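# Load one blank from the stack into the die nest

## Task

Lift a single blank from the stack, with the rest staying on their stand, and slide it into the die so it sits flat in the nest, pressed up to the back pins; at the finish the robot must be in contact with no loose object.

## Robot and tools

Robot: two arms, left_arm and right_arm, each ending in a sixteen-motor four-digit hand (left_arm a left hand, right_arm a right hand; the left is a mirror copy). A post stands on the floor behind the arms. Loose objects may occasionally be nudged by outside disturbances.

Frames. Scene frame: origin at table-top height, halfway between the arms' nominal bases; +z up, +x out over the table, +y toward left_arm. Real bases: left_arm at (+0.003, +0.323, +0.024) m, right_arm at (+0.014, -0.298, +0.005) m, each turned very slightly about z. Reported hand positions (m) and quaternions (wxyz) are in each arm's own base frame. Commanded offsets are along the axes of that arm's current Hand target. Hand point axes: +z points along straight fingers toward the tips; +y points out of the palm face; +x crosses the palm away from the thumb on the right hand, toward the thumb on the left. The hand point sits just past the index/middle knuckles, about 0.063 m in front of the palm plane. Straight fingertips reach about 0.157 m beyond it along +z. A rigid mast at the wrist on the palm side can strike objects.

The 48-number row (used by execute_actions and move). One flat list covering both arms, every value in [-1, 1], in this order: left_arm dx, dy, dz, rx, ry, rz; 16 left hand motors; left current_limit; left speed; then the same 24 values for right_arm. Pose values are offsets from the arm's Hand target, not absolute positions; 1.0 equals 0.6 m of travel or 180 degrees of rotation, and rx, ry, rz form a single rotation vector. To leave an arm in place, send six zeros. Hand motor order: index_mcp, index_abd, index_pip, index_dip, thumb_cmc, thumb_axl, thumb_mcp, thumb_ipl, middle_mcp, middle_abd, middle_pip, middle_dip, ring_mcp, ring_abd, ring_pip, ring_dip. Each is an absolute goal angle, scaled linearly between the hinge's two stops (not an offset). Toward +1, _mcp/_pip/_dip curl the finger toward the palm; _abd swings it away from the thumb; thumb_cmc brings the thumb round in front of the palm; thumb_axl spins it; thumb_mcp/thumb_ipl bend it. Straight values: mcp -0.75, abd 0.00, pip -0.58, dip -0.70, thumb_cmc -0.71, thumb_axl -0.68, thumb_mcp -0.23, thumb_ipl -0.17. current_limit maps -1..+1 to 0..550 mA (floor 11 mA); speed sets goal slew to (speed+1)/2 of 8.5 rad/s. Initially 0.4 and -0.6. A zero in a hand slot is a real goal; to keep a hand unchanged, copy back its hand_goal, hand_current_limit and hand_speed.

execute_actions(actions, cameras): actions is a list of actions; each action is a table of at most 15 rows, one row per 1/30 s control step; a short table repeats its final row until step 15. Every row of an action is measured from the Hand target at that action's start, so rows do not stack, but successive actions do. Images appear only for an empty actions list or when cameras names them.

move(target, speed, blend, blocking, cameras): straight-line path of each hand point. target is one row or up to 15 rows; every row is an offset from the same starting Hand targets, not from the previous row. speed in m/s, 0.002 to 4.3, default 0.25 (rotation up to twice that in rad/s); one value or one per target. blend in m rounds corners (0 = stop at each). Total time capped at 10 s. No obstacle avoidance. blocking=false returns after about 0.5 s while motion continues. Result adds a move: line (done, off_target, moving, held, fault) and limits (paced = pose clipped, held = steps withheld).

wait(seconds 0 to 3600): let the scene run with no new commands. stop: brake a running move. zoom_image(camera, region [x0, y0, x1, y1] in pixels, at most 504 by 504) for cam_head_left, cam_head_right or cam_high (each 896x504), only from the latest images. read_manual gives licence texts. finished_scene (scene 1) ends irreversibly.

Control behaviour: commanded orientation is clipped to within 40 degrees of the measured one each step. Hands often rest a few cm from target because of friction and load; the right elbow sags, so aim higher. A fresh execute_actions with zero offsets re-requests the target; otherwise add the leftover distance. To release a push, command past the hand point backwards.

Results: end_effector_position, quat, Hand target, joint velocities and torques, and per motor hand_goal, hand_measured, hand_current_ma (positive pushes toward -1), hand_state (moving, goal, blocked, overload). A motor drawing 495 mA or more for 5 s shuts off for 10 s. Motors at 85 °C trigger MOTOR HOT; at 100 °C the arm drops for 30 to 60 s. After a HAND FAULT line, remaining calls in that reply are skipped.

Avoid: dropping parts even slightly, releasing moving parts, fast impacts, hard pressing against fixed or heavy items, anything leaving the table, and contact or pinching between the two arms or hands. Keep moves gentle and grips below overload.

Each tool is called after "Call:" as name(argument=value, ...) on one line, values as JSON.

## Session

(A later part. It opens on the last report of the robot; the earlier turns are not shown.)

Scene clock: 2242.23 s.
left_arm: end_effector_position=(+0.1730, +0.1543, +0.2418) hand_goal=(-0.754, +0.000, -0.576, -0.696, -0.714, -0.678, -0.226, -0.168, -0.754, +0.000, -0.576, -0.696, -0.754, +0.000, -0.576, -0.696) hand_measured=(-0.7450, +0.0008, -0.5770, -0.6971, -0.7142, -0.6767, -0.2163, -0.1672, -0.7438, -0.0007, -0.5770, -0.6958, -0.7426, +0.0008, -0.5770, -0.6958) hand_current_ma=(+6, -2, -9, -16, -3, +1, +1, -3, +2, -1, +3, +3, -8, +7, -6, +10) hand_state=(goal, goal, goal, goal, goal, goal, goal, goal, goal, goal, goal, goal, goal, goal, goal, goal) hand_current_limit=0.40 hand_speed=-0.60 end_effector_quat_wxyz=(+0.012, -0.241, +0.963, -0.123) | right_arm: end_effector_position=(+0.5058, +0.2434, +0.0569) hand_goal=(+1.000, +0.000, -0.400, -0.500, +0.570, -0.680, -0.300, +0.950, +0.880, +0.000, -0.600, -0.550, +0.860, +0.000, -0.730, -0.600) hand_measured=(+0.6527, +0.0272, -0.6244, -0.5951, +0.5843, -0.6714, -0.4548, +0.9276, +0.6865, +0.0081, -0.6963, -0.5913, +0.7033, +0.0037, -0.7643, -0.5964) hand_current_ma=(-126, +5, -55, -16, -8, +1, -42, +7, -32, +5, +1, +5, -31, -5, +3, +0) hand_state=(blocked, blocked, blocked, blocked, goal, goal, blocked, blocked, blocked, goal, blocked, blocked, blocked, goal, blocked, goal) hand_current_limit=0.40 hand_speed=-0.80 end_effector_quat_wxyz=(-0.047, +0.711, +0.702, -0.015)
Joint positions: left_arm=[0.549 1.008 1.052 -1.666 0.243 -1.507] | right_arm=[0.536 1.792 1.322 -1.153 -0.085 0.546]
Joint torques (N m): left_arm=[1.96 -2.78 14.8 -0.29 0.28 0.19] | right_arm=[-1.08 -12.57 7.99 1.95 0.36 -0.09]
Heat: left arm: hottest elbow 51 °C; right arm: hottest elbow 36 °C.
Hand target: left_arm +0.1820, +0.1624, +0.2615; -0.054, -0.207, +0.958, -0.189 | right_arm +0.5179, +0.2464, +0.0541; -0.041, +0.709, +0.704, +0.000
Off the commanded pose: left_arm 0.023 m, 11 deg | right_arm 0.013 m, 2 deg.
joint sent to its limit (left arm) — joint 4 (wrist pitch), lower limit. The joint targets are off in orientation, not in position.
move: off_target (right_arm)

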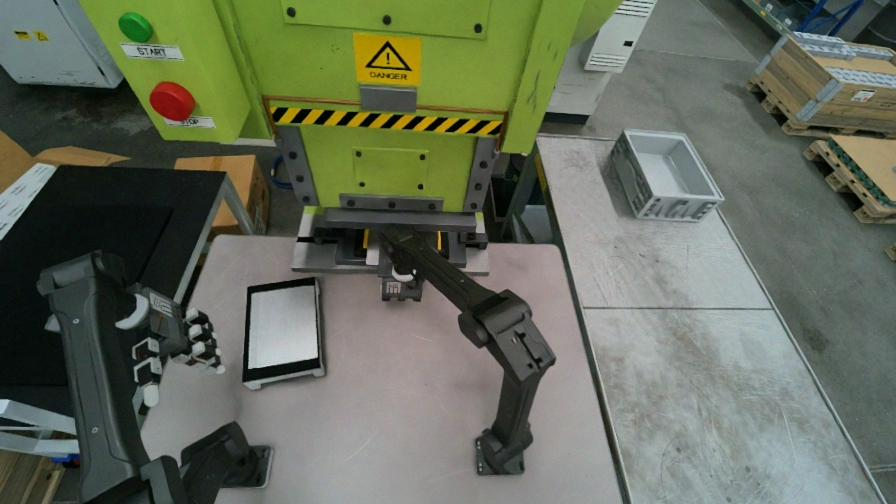

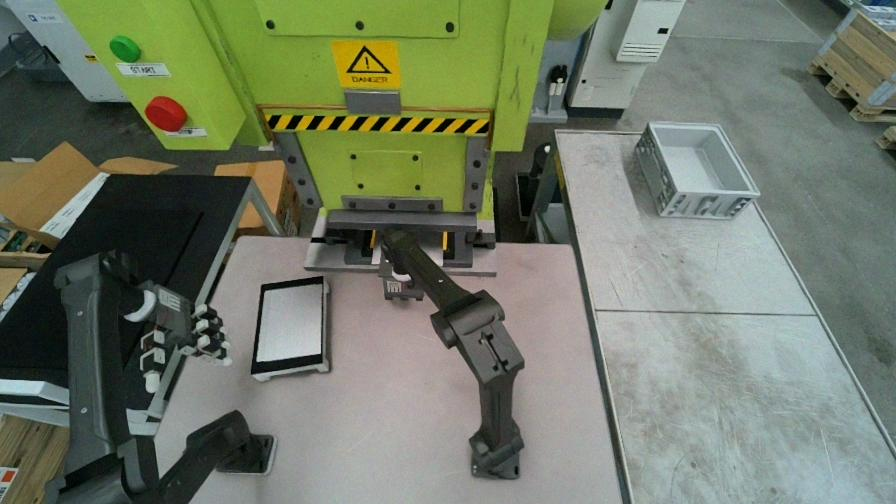

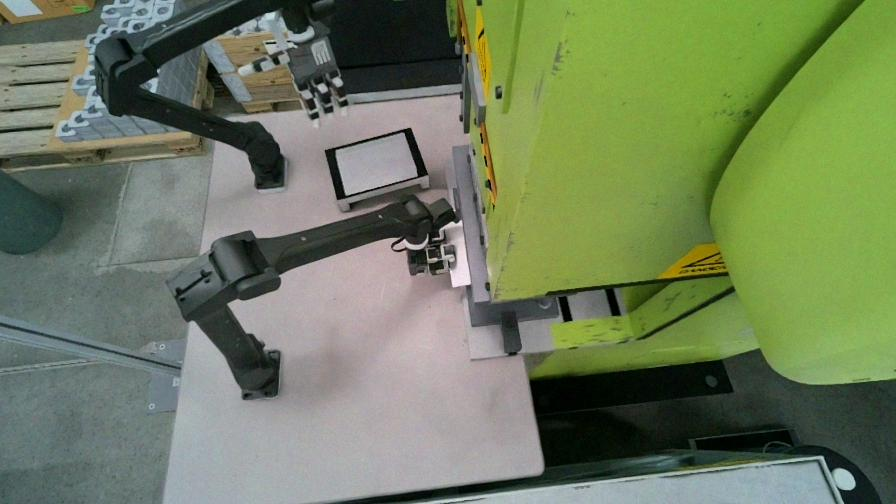

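Call:
move(target=[0,0,0,0,0,0,-0.754,0,-0.576,-0.696,-0.714,-0.678,-0.226,-0.168,-0.754,0,-0.576,-0.696,-0.754,0,-0.576,-0.696,0.4,-0.6,0,-0.008,0.02,-0.015,0,0,1.0,0,-0.40,-0.5,0.571,-0.68,-0.30,0.95,0.88,0,-0.6,-0.55,0.86,0,-0.73,-0.6,0.4,-0.8], speed=0.02, cameras=["cam_head_left","cam_head_right","cam_high"])

Call:
zoom_image(camera="cam_head_left", region=[356, 224, 396, 274])

Call:
zoom_image(camera="cam_head_right", region=[420, 224, 460, 274])

Call:
zoom_image(camera="cam_high", region=[400, 190, 500, 300])

Scene clock: 2268.53 s.
left_arm: end_effector_position=(+0.1730, +0.1543, +0.2418) hand_goal=(-0.754, +0.000, -0.576, -0.696, -0.714, -0.678, -0.226, -0.168, -0.754, +0.000, -0.576, -0.696, -0.754, +0.000, -0.576, -0.696) hand_measured=(-0.7450, -0.0007, -0.5770, -0.6958, -0.7142, -0.6767, -0.2163, -0.1681, -0.7438, +0.0008, -0.5770, -0.6958, -0.7426, +0.0008, -0.5770, -0.6958) hand_current_ma=(+9, -6, -5, -7, -3, -5, -5, -6, +2, -1, +4, +8, -7, +13, +1, +13) hand_state=(goal, goal, goal, goal, goal, goal, goal, goal, goal, goal, goal, goal, goal, goal, goal, goal) hand_current_limit=0.40 hand_speed=-0.60 end_effector_quat_wxyz=(+0.012, -0.241, +0.963, -0.123) | right_arm: end_effector_position=(+0.5127, +0.2450, +0.0472) hand_goal=(+1.000, +0.000, -0.400, -0.500, +0.570, -0.680, -0.300, +0.950, +0.880, +0.000, -0.600, -0.550, +0.860, +0.000, -0.730, -0.600) hand_measured=(+0.6563, +0.0242, -0.5911, -0.5556, +0.5843, -0.6714, -0.4697, +0.9505, +0.6865, +0.0081, -0.6604, -0.5620, +0.7166, +0.0037, -0.7335, -0.5786) hand_current_ma=(-132, -4, -44, +3, +2, +4, -31, +11, -28, -15, +8, -7, -26, -16, -2, -1) hand_state=(blocked, blocked, blocked, blocked, goal, goal, blocked, goal, blocked, goal, blocked, goal, blocked, goal, goal, blocked) hand_current_limit=0.40 hand_speed=-0.80 end_effector_quat_wxyz=(-0.024, +0.712, +0.702, +0.012)
Joint positions: left_arm=[0.549 1.008 1.052 -1.666 0.243 -1.507] | right_arm=[0.544 1.789 1.273 -1.042 -0.052 0.558]
Joint torques (N m): left_arm=[2.02 -2.84 14.8 -0.31 0.28 0.18] | right_arm=[-0.5 -13.1 6.67 1.35 0.07 -0.03]
Heat: left arm: hottest elbow 51 °C; right arm: hottest elbow 36 °C.
Hand target: left_arm +0.1820, +0.1624, +0.2615; -0.054, -0.207, +0.958, -0.189 | right_arm +0.5124, +0.2470, +0.0423; -0.024, +0.710, +0.703, +0.016
Off the commanded pose: left_arm 0.023 m, 11 deg | right_arm 0.005 m, 1 deg.
joint sent to its limit (left arm) — joint 4 (wrist pitch), lower limit. The joint targets are off in orientation, not in position.
move: done

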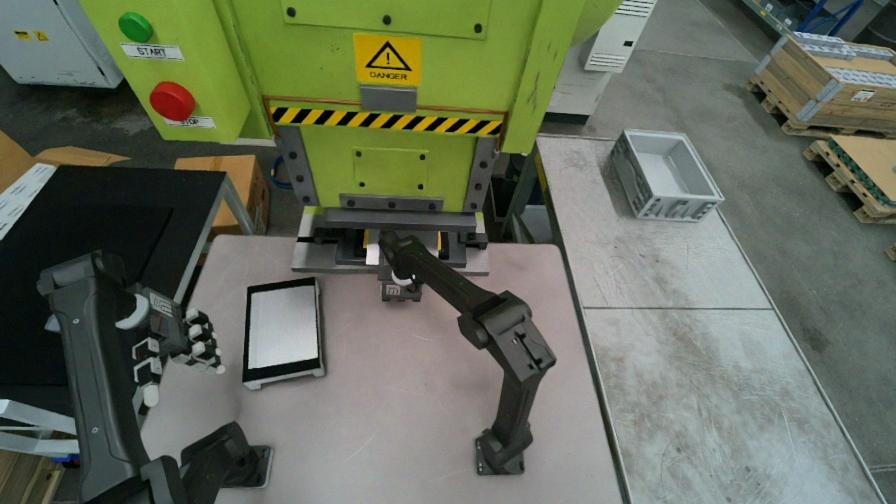

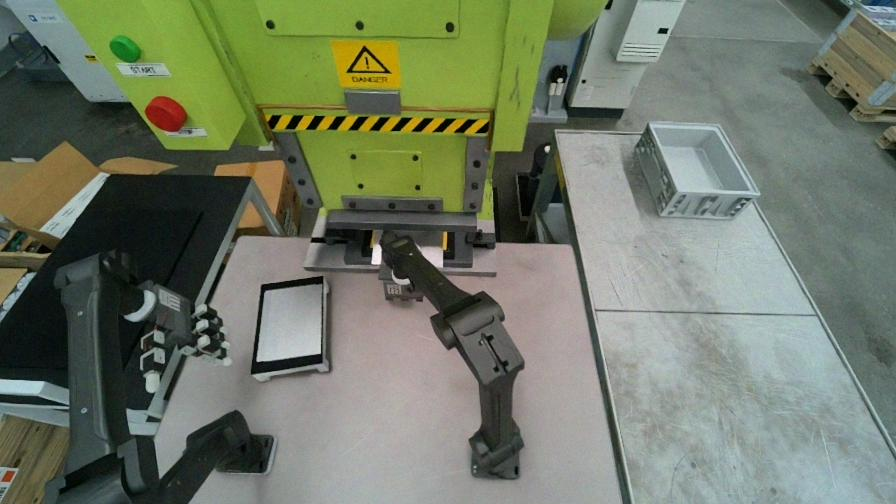

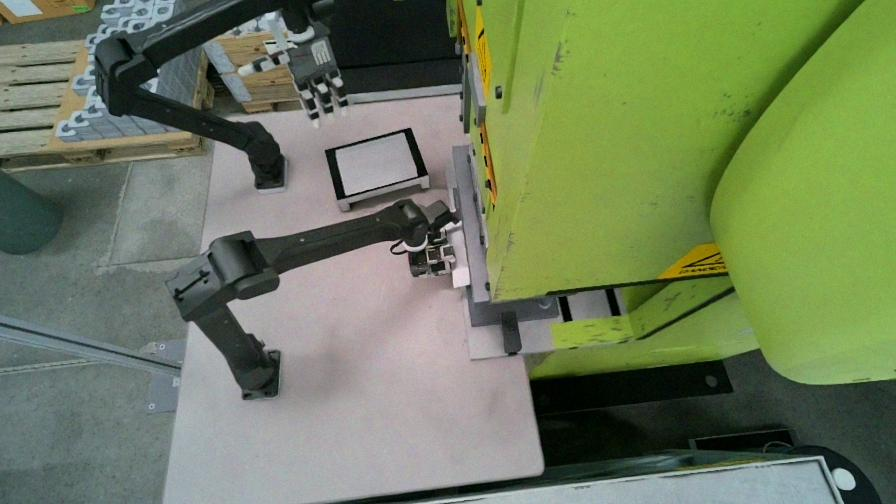

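Scaled by 10.080.

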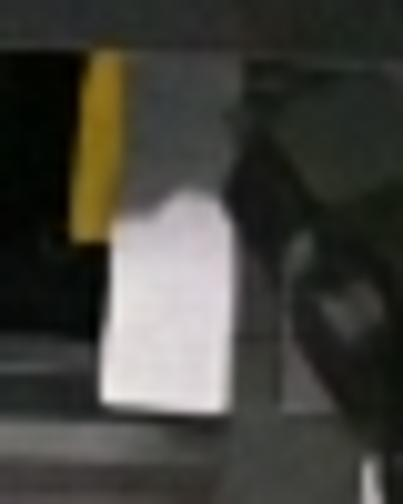

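Scaled by 10.080.

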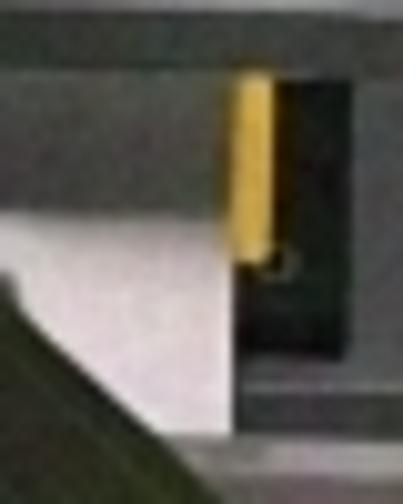

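Scaled by 4.582.

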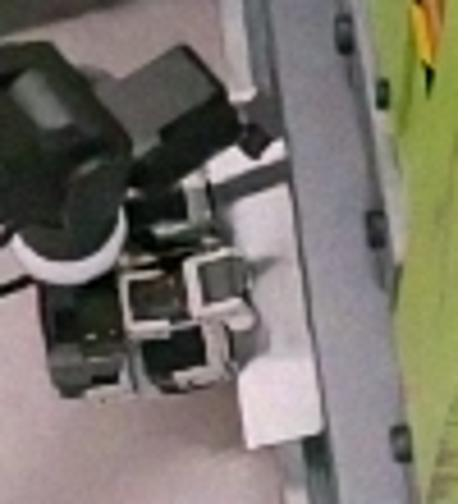

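Call:
move(target=[0,0,0,0,0,0,-0.754,0,-0.576,-0.696,-0.714,-0.678,-0.226,-0.168,-0.754,0,-0.576,-0.696,-0.754,0,-0.576,-0.696,0.4,-0.6,0,0,0,0,0,0,0.71,0,-0.55,-0.53,0.571,-0.68,-0.46,0.93,0.73,0,-0.63,-0.56,0.76,0,-0.73,-0.59,0.4,-0.85], speed=0.02, cameras=["cam_head_left","cam_head_right","cam_high"])

Call:
zoom_image(camera="cam_head_left", region=[356, 224, 396, 274])

Call:
zoom_image(camera="cam_head_right", region=[420, 224, 460, 274])

Call:
zoom_image(camera="cam_high", region=[400, 190, 500, 300])

Scene clock: 2294.33 s.
left_arm: end_effector_position=(+0.1730, +0.1543, +0.2418) hand_goal=(-0.754, +0.000, -0.576, -0.696, -0.714, -0.678, -0.226, -0.168, -0.754, +0.000, -0.576, -0.696, -0.754, +0.000, -0.576, -0.696) hand_measured=(-0.7438, +0.0008, -0.5770, -0.6958, -0.7142, -0.6767, -0.2163, -0.1681, -0.7438, -0.0007, -0.5770, -0.6958, -0.7438, +0.0008, -0.5757, -0.6958) hand_current_ma=(+7, +3, -10, -7, -4, -7, -3, -9, +3, +0, +6, +3, +0, +13, +4, +12) hand_state=(goal, goal, goal, goal, goal, goal, goal, goal, goal, goal, goal, goal, goal, goal, goal, goal) hand_current_limit=0.40 hand_speed=-0.60 end_effector_quat_wxyz=(+0.012, -0.241, +0.963, -0.123) | right_arm: end_effector_position=(+0.5127, +0.2450, +0.0472) hand_goal=(+0.710, +0.000, -0.550, -0.530, +0.570, -0.680, -0.460, +0.930, +0.730, +0.000, -0.630, -0.560, +0.760, +0.000, -0.730, -0.590) hand_measured=(+0.6587, +0.0242, -0.5936, -0.5556, +0.5831, -0.6704, -0.5043, +0.9790, +0.6865, +0.0081, -0.6604, -0.5633, +0.7142, +0.0023, -0.7309, -0.5709) hand_current_ma=(-6, +8, -21, -17, +2, +15, +2, +11, -1, +9, +19, -1, -9, -4, +21, +2) hand_state=(blocked, blocked, blocked, blocked, goal, goal, blocked, blocked, blocked, goal, blocked, goal, blocked, goal, goal, goal) hand_current_limit=0.40 hand_speed=-0.85 end_effector_quat_wxyz=(-0.024, +0.712, +0.702, +0.012)
Joint positions: left_arm=[0.549 1.008 1.052 -1.666 0.243 -1.507] | right_arm=[0.544 1.789 1.273 -1.042 -0.052 0.558]
Joint torques (N m): left_arm=[1.9 -2.78 14.8 -0.31 0.28 0.19] | right_arm=[-0.5 -13.1 6.65 1.36 0.07 -0.01]
Heat: left arm: hottest elbow 51 °C; right arm: hottest elbow 35 °C.
Hand target: left_arm +0.1820, +0.1624, +0.2615; -0.054, -0.207, +0.958, -0.189 | right_arm +0.5124, +0.2470, +0.0423; -0.024, +0.710, +0.703, +0.016
Off the commanded pose: left_arm 0.023 m, 11 deg | right_arm 0.005 m, 1 deg.
joint sent to its limit (left arm) — joint 4 (wrist pitch), lower limit. The joint targets are off in orientation, not in position.
move: done

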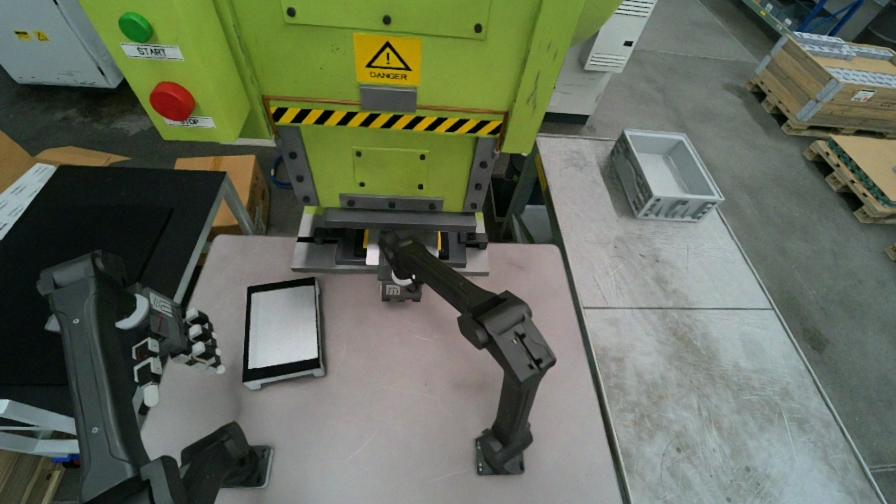

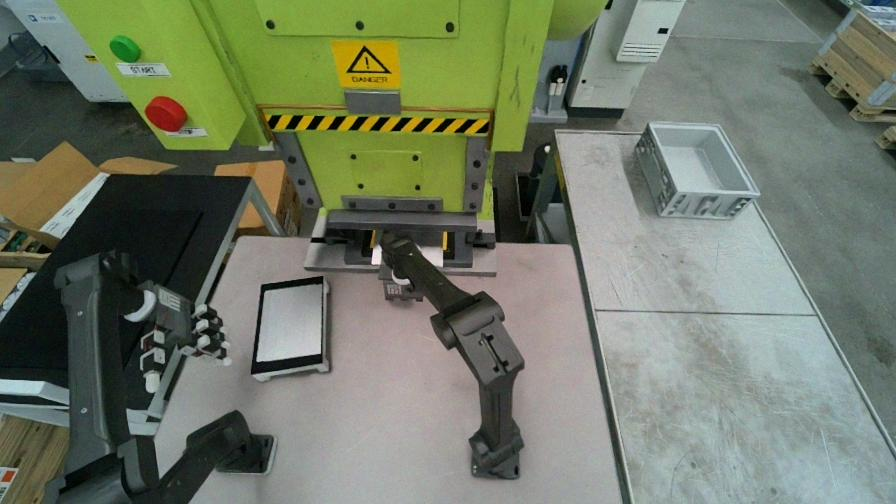

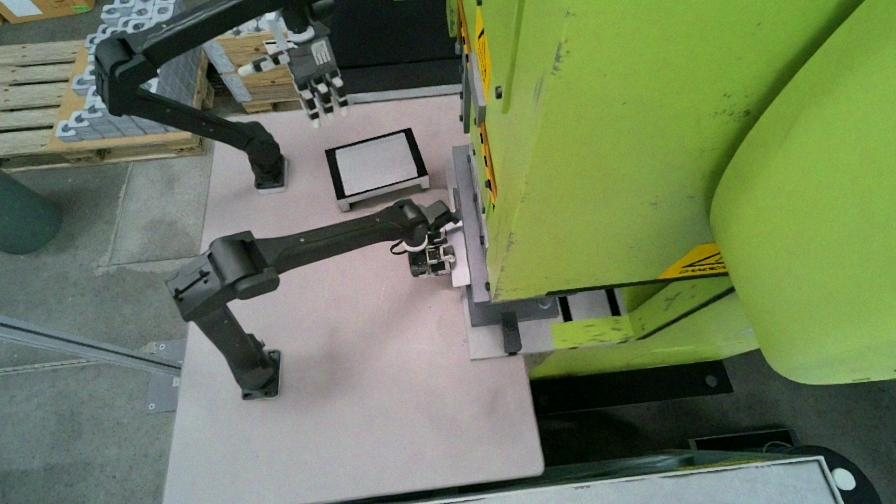

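Scaled by 10.080.

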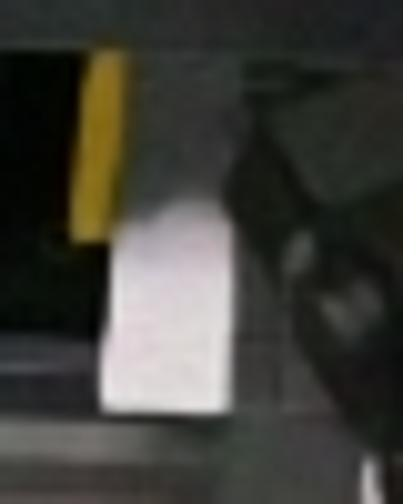

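Scaled by 10.080.

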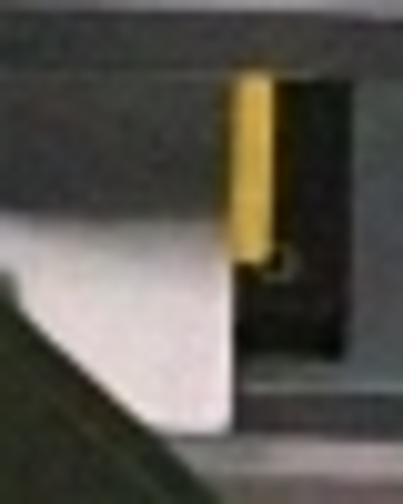

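Scaled by 4.582.

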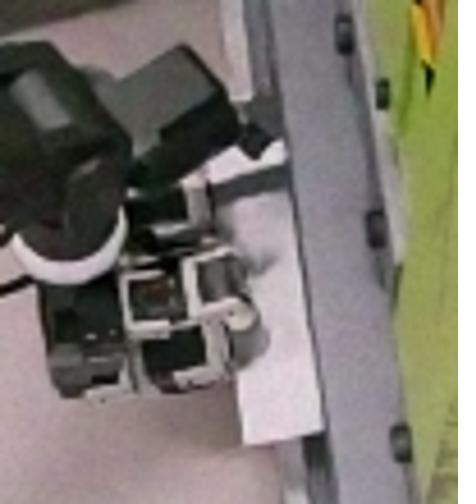

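Call:
move(target=[0,0,0,0,0,0,-0.754,0,-0.576,-0.696,-0.714,-0.678,-0.226,-0.168,-0.754,0,-0.576,-0.696,-0.754,0,-0.576,-0.696,0.4,-0.6,0,0,0,0,0,0,0.70,0,-0.56,-0.53,0.571,-0.68,-0.65,0.93,0.73,0,-0.63,-0.56,0.76,0,-0.73,-0.59,0.4,-0.85], speed=0.02, cameras=["cam_head_left","cam_head_right","cam_high"])

Call:
zoom_image(camera="cam_head_left", region=[356, 224, 396, 274])

Call:
zoom_image(camera="cam_head_right", region=[420, 224, 460, 274])

Call:
zoom_image(camera="cam_high", region=[400, 190, 500, 300])

Scene clock: 2308.83 s.
left_arm: end_effector_position=(+0.1730, +0.1543, +0.2418) hand_goal=(-0.754, +0.000, -0.576, -0.696, -0.714, -0.678, -0.226, -0.168, -0.754, +0.000, -0.576, -0.696, -0.754, +0.000, -0.576, -0.696) hand_measured=(-0.7450, -0.0007, -0.5770, -0.6958, -0.7129, -0.6767, -0.2173, -0.1681, -0.7450, -0.0007, -0.5770, -0.6958, -0.7426, -0.0007, -0.5757, -0.6958) hand_current_ma=(+11, -2, -5, -10, -10, +0, +4, -6, +0, -1, +6, +10, -12, +15, -4, +7) hand_state=(goal, goal, goal, goal, goal, goal, goal, goal, goal, goal, goal, goal, goal, goal, goal, goal) hand_current_limit=0.40 hand_speed=-0.60 end_effector_quat_wxyz=(+0.012, -0.241, +0.963, -0.123) | right_arm: end_effector_position=(+0.5132, +0.2452, +0.0468) hand_goal=(+0.700, +0.000, -0.560, -0.530, +0.570, -0.680, -0.650, +0.930, +0.730, +0.000, -0.630, -0.560, +0.760, +0.000, -0.730, -0.590) hand_measured=(+0.6587, +0.0184, -0.5859, -0.5467, +0.5831, -0.6704, -0.6844, +0.9400, +0.6852, +0.0023, -0.6540, -0.5633, +0.7166, -0.0036, -0.7322, -0.5709) hand_current_ma=(-10, +3, -3, -4, -3, +19, +3, +10, -1, +1, -5, +21, -19, -10, +2, -8) hand_state=(blocked, goal, blocked, goal, goal, goal, blocked, goal, blocked, goal, blocked, goal, blocked, goal, goal, goal) hand_current_limit=0.40 hand_speed=-0.85 end_effector_quat_wxyz=(-0.023, +0.712, +0.702, +0.014)
Joint positions: left_arm=[0.549 1.008 1.052 -1.666 0.243 -1.507] | right_arm=[0.544 1.789 1.271 -1.036 -0.052 0.558]
Joint torques (N m): left_arm=[1.9 -2.84 14.8 -0.29 0.27 0.19] | right_arm=[-0.5 -13.1 6.79 1.17 0.07 -0.01]
Heat: left arm: hottest elbow 51 °C; right arm: hottest shoulder 35 °C.
Hand target: left_arm +0.1820, +0.1624, +0.2615; -0.054, -0.207, +0.958, -0.189 | right_arm +0.5124, +0.2469, +0.0423; -0.024, +0.710, +0.703, +0.016
Off the commanded pose: left_arm 0.023 m, 11 deg | right_arm 0.005 m, 0 deg.
joint sent to its limit (left arm) — joint 4 (wrist pitch), lower limit. The joint targets are off in orientation, not in position.
move: done

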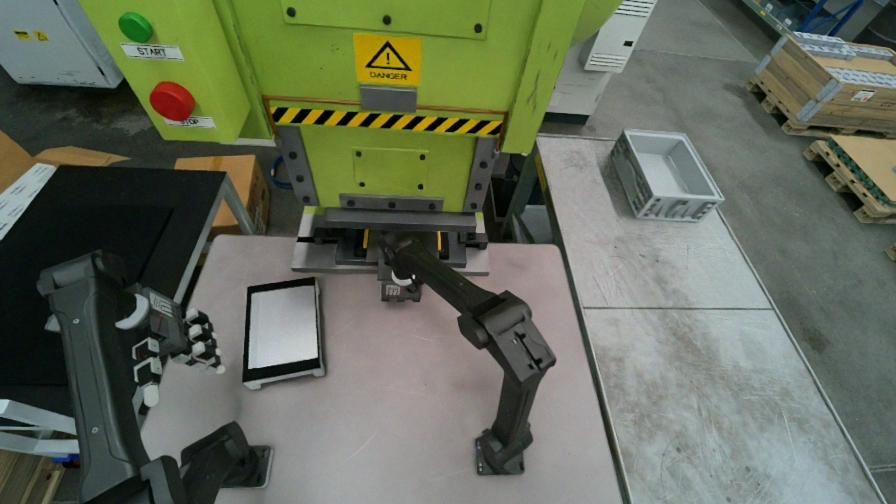

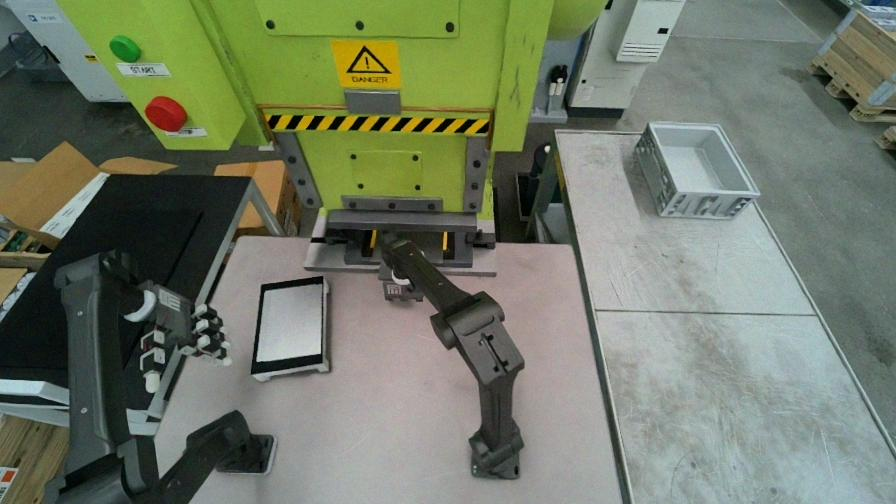

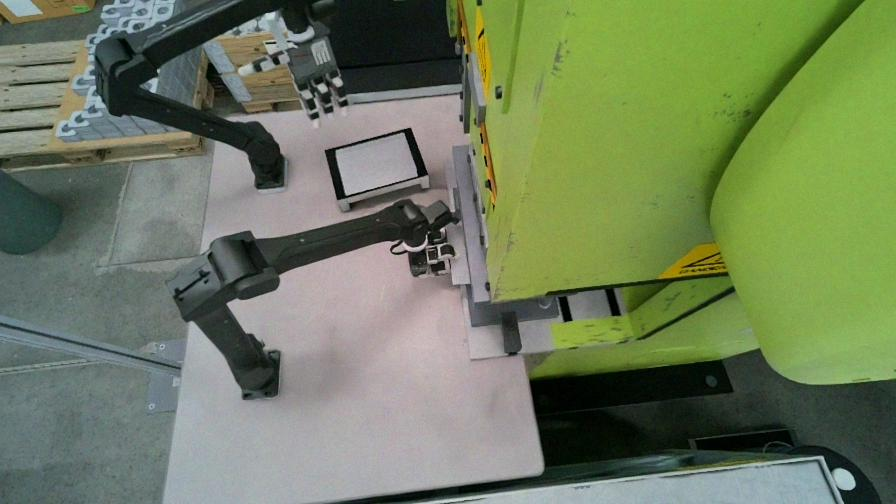

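Scaled by 10.080.

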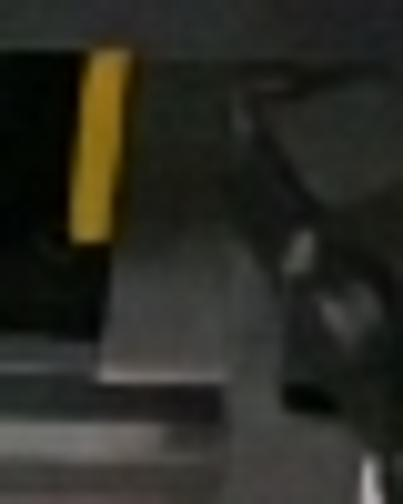

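Scaled by 10.080.

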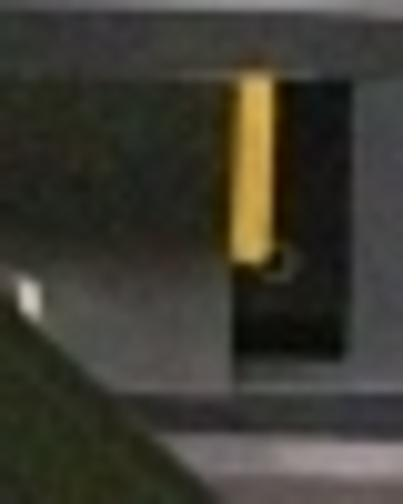

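Scaled by 4.582.

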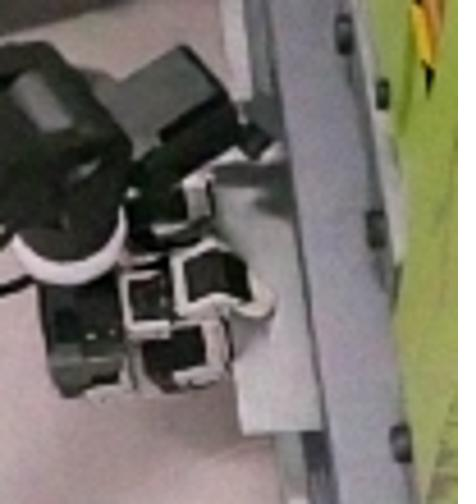

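Call:
move(target=[0,0,0,0,0,0,-0.754,0,-0.576,-0.696,-0.714,-0.678,-0.226,-0.168,-0.754,0,-0.576,-0.696,-0.754,0,-0.576,-0.696,0.4,-0.6,0,0,0,0,0,0,0.63,0,-0.60,-0.58,0.571,-0.68,-0.70,0.90,0.65,0,-0.67,-0.60,0.68,0,-0.75,-0.61,0.4,-0.9], speed=0.02, cameras=["cam_head_left","cam_head_right","cam_high"])

Call:
zoom_image(camera="cam_head_left", region=[356, 224, 396, 274])

Call:
zoom_image(camera="cam_head_right", region=[420, 224, 460, 274])

Call:
zoom_image(camera="cam_high", region=[400, 190, 500, 300])

Scene clock: 2332.90 s.
left_arm: end_effector_position=(+0.1730, +0.1543, +0.2418) hand_goal=(-0.754, +0.000, -0.576, -0.696, -0.714, -0.678, -0.226, -0.168, -0.754, +0.000, -0.576, -0.696, -0.754, +0.000, -0.576, -0.696) hand_measured=(-0.7450, -0.0007, -0.5757, -0.6958, -0.7142, -0.6777, -0.2163, -0.1681, -0.7438, -0.0007, -0.5782, -0.6958, -0.7438, -0.0007, -0.5770, -0.6971) hand_current_ma=(+10, -4, -6, -15, +1, +6, +0, -3, -6, -10, +5, +5, -4, +1, +6, +10) hand_state=(goal, goal, goal, goal, goal, goal, goal, goal, goal, goal, goal, goal, goal, goal, goal, goal) hand_current_limit=0.40 hand_speed=-0.60 end_effector_quat_wxyz=(+0.012, -0.241, +0.963, -0.123) | right_arm: end_effector_position=(+0.5132, +0.2452, +0.0468) hand_goal=(+0.630, +0.000, -0.600, -0.580, +0.570, -0.680, -0.700, +0.900, +0.650, +0.000, -0.670, -0.600, +0.680, +0.000, -0.750, -0.610) hand_measured=(+0.6551, +0.0184, -0.5808, -0.5467, +0.5806, -0.6714, -0.6765, +0.9133, +0.6828, +0.0023, -0.6475, -0.5722, +0.7154, -0.0036, -0.7322, -0.5748) hand_current_ma=(+14, +4, -2, +9, -3, +16, +1, +7, +19, +14, +8, +12, -3, -6, +20, +3) hand_state=(blocked, goal, goal, blocked, goal, goal, blocked, goal, blocked, goal, blocked, blocked, blocked, goal, goal, blocked) hand_current_limit=0.40 hand_speed=-0.90 end_effector_quat_wxyz=(-0.023, +0.712, +0.702, +0.014)
Joint positions: left_arm=[0.549 1.008 1.052 -1.666 0.243 -1.507] | right_arm=[0.544 1.789 1.271 -1.036 -0.052 0.558]
Joint torques (N m): left_arm=[1.9 -2.78 14.8 -0.29 0.28 0.19] | right_arm=[-0.5 -13.1 6.79 1.14 0.07 -0.01]
Heat: left arm: hottest elbow 51 °C; right arm: hottest shoulder 35 °C.
Hand target: left_arm +0.1820, +0.1624, +0.2615; -0.054, -0.207, +0.958, -0.189 | right_arm +0.5124, +0.2469, +0.0423; -0.024, +0.710, +0.703, +0.016
Off the commanded pose: left_arm 0.023 m, 11 deg | right_arm 0.005 m, 0 deg.
joint sent to its limit (left arm) — joint 4 (wrist pitch), lower limit. The joint targets are off in orientation, not in position.
move: done

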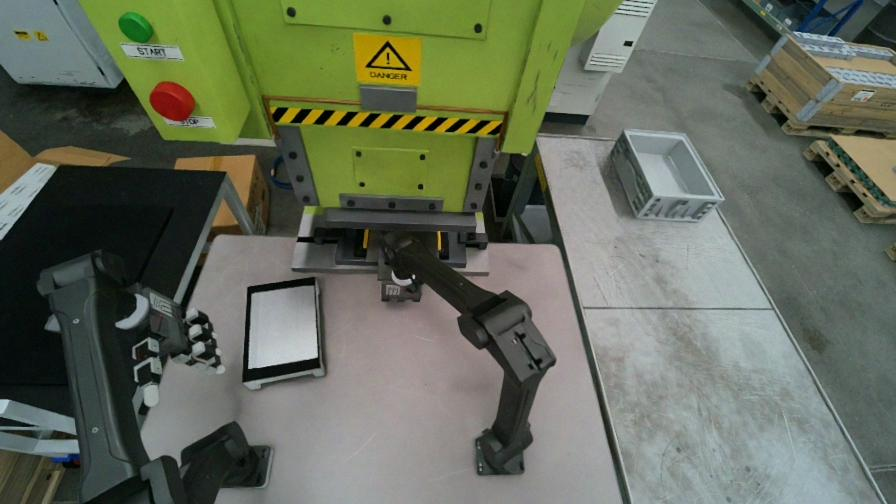

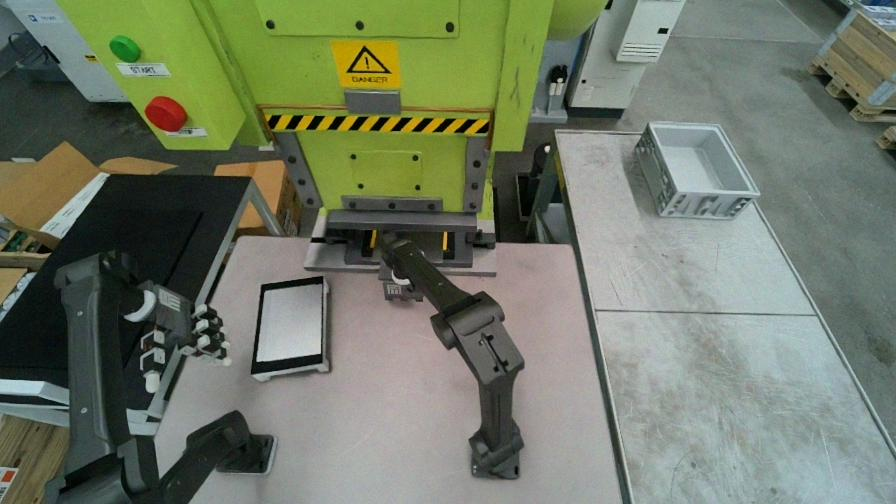

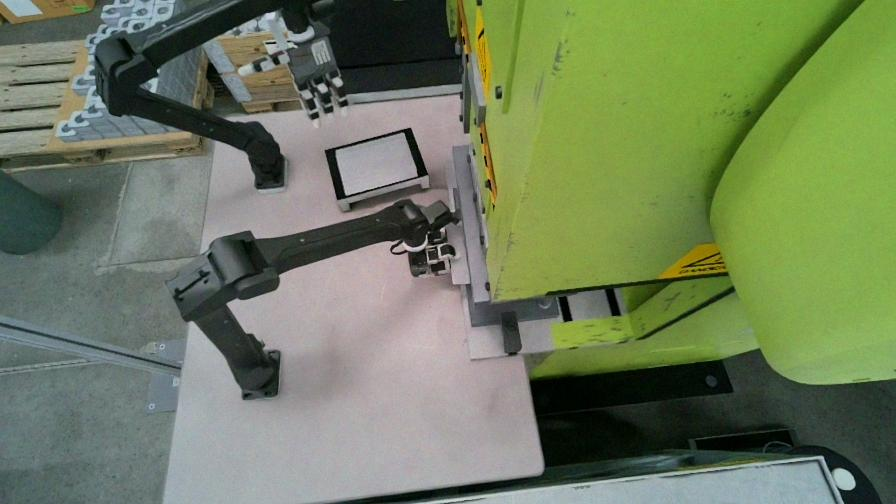

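Scaled by 10.080.

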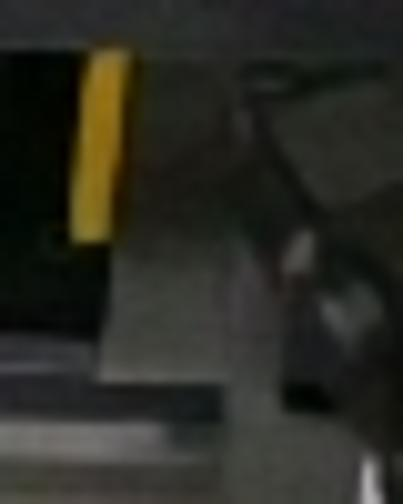

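Scaled by 10.080.

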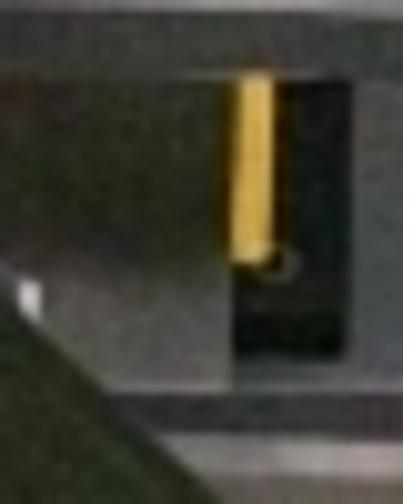

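Scaled by 4.582.

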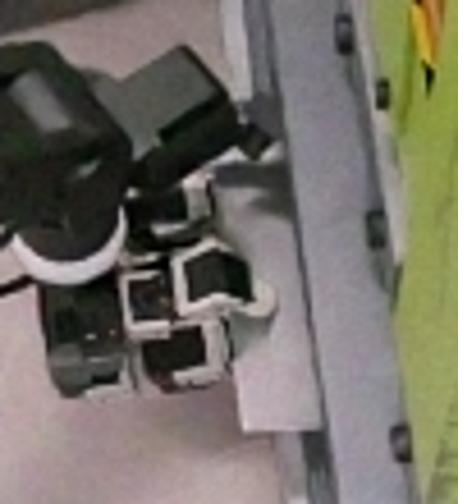

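Call:
zoom_image(camera="cam_head_left", region=[360, 240, 384, 270])

Call:
zoom_image(camera="cam_head_right", region=[426, 240, 450, 270])

Call:
zoom_image(camera="cam_high", region=[430, 210, 480, 300])

Call:
zoom_image(camera="cam_head_right", region=[300, 200, 500, 310])

Scaled by 16.800.

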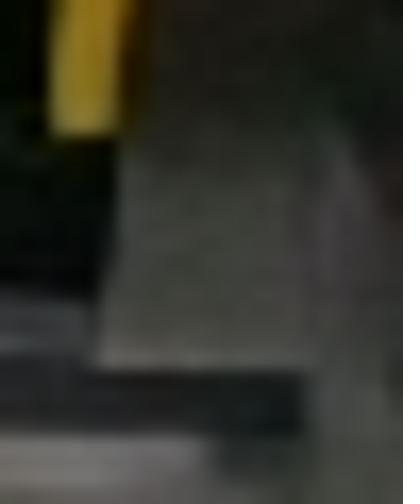

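Scaled by 16.800.

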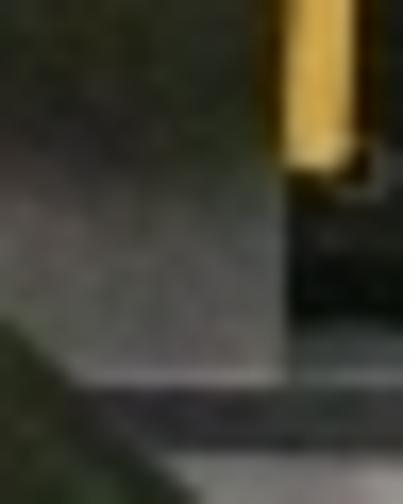

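Scaled by 5.600.

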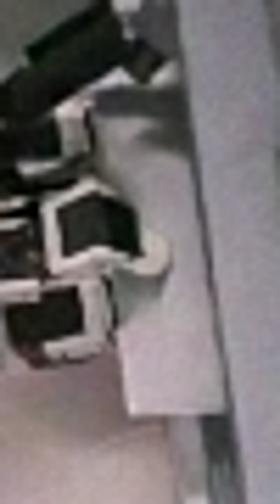

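Scaled by 2.520.

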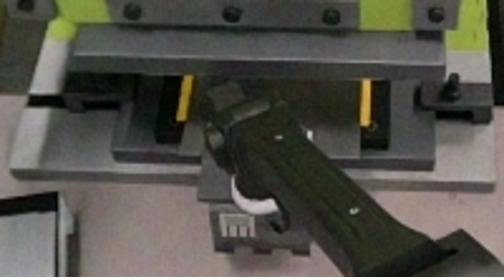

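Call:
move(target=[0,0,0,0,0,0,-0.754,0,-0.576,-0.696,-0.714,-0.678,-0.226,-0.168,-0.754,0,-0.576,-0.696,-0.754,0,-0.576,-0.696,0.4,-0.6,0,0,0,0,0,0,0.56,0,-0.62,-0.60,0.571,-0.68,-0.75,0.90,0.58,0,-0.69,-0.62,0.61,0,-0.77,-0.62,0.4,-0.9], speed=0.02, cameras=["cam_head_left","cam_head_right","cam_high"])

Call:
zoom_image(camera="cam_head_left", region=[360, 240, 384, 270])

Call:
zoom_image(camera="cam_head_right", region=[426, 240, 450, 270])

Call:
zoom_image(camera="cam_high", region=[430, 210, 480, 300])

Scene clock: 2401.97 s.
left_arm: end_effector_position=(+0.1730, +0.1543, +0.2418) hand_goal=(-0.754, +0.000, -0.576, -0.696, -0.714, -0.678, -0.226, -0.168, -0.754, +0.000, -0.576, -0.696, -0.754, +0.000, -0.576, -0.696) hand_measured=(-0.7450, -0.0007, -0.5757, -0.6958, -0.7142, -0.6777, -0.2173, -0.1681, -0.7438, +0.0008, -0.5770, -0.6958, -0.7438, +0.0008, -0.5770, -0.6958) hand_current_ma=(+13, -6, -6, -8, -2, +1, +5, -4, +3, -2, +4, +7, -9, +16, +4, +9) hand_state=(goal, goal, goal, goal, goal, goal, goal, goal, goal, goal, goal, goal, goal, goal, goal, goal) hand_current_limit=0.40 hand_speed=-0.60 end_effector_quat_wxyz=(+0.012, -0.241, +0.963, -0.123) | right_arm: end_effector_position=(+0.5132, +0.2452, +0.0468) hand_goal=(+0.560, +0.000, -0.620, -0.600, +0.570, -0.680, -0.750, +0.900, +0.580, +0.000, -0.690, -0.620, +0.610, +0.000, -0.770, -0.620) hand_measured=(+0.6539, +0.0184, -0.5808, -0.5480, +0.5806, -0.6704, -0.7151, +0.9133, +0.6852, +0.0023, -0.6475, -0.5735, +0.7142, -0.0021, -0.7322, -0.5735) hand_current_ma=(+8, +1, -6, +9, -2, +12, +11, -3, +35, +8, +4, +8, -5, -12, +9, +9) hand_state=(blocked, goal, blocked, blocked, goal, goal, blocked, goal, blocked, goal, blocked, blocked, blocked, goal, blocked, blocked) hand_current_limit=0.40 hand_speed=-0.90 end_effector_quat_wxyz=(-0.023, +0.712, +0.702, +0.014)
Joint positions: left_arm=[0.549 1.008 1.052 -1.666 0.243 -1.507] | right_arm=[0.544 1.789 1.271 -1.036 -0.052 0.558]
Joint torques (N m): left_arm=[1.9 -2.84 14.82 -0.27 0.28 0.18] | right_arm=[-0.5 -13.04 6.79 1.16 0.08 -0.01]
Heat: left arm: hottest elbow 51 °C; right arm: hottest shoulder 35 °C.
Hand target: left_arm +0.1820, +0.1624, +0.2615; -0.054, -0.207, +0.958, -0.189 | right_arm +0.5124, +0.2469, +0.0423; -0.024, +0.710, +0.703, +0.016
Off the commanded pose: left_arm 0.023 m, 11 deg | right_arm 0.005 m, 0 deg.
joint sent to its limit (left arm) — joint 4 (wrist pitch), lower limit. The joint targets are off in orientation, not in position.
move: done

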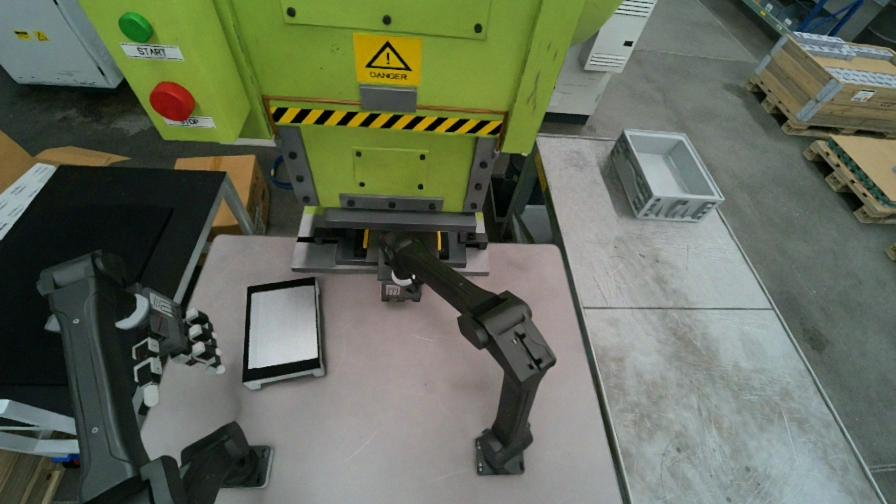

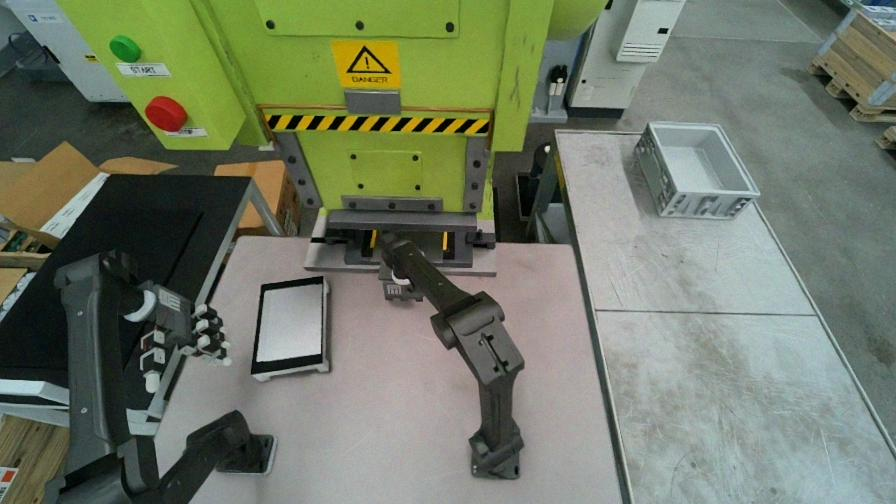

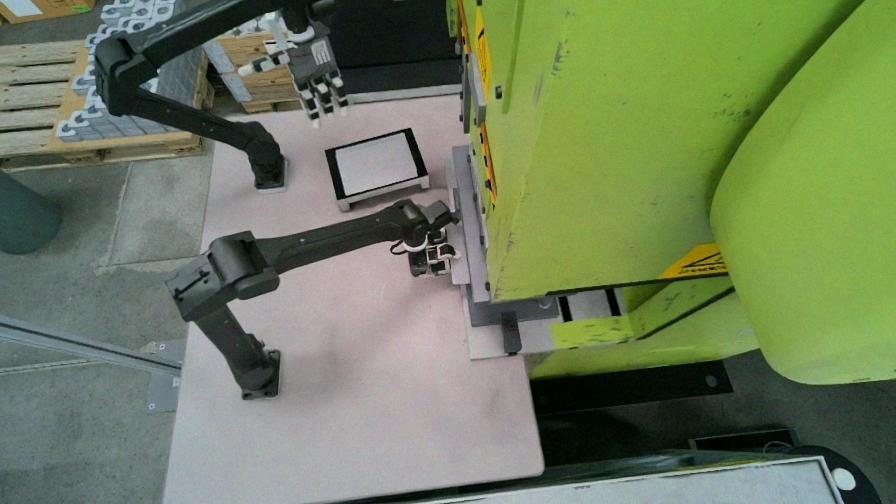

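Scaled by 16.800.

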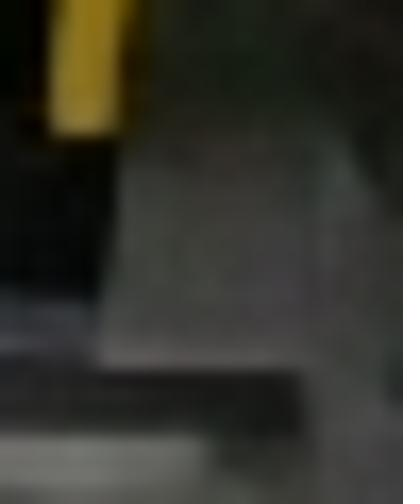

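Scaled by 16.800.

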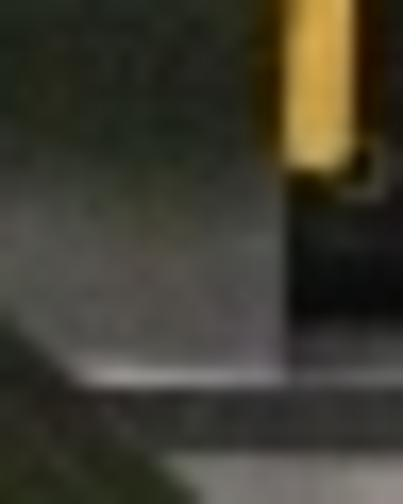

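Scaled by 5.600.

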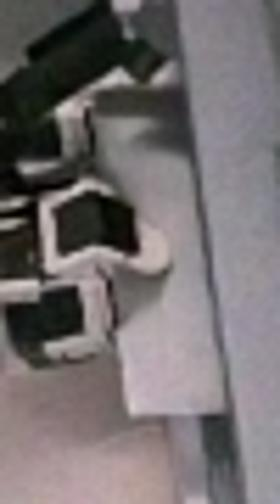

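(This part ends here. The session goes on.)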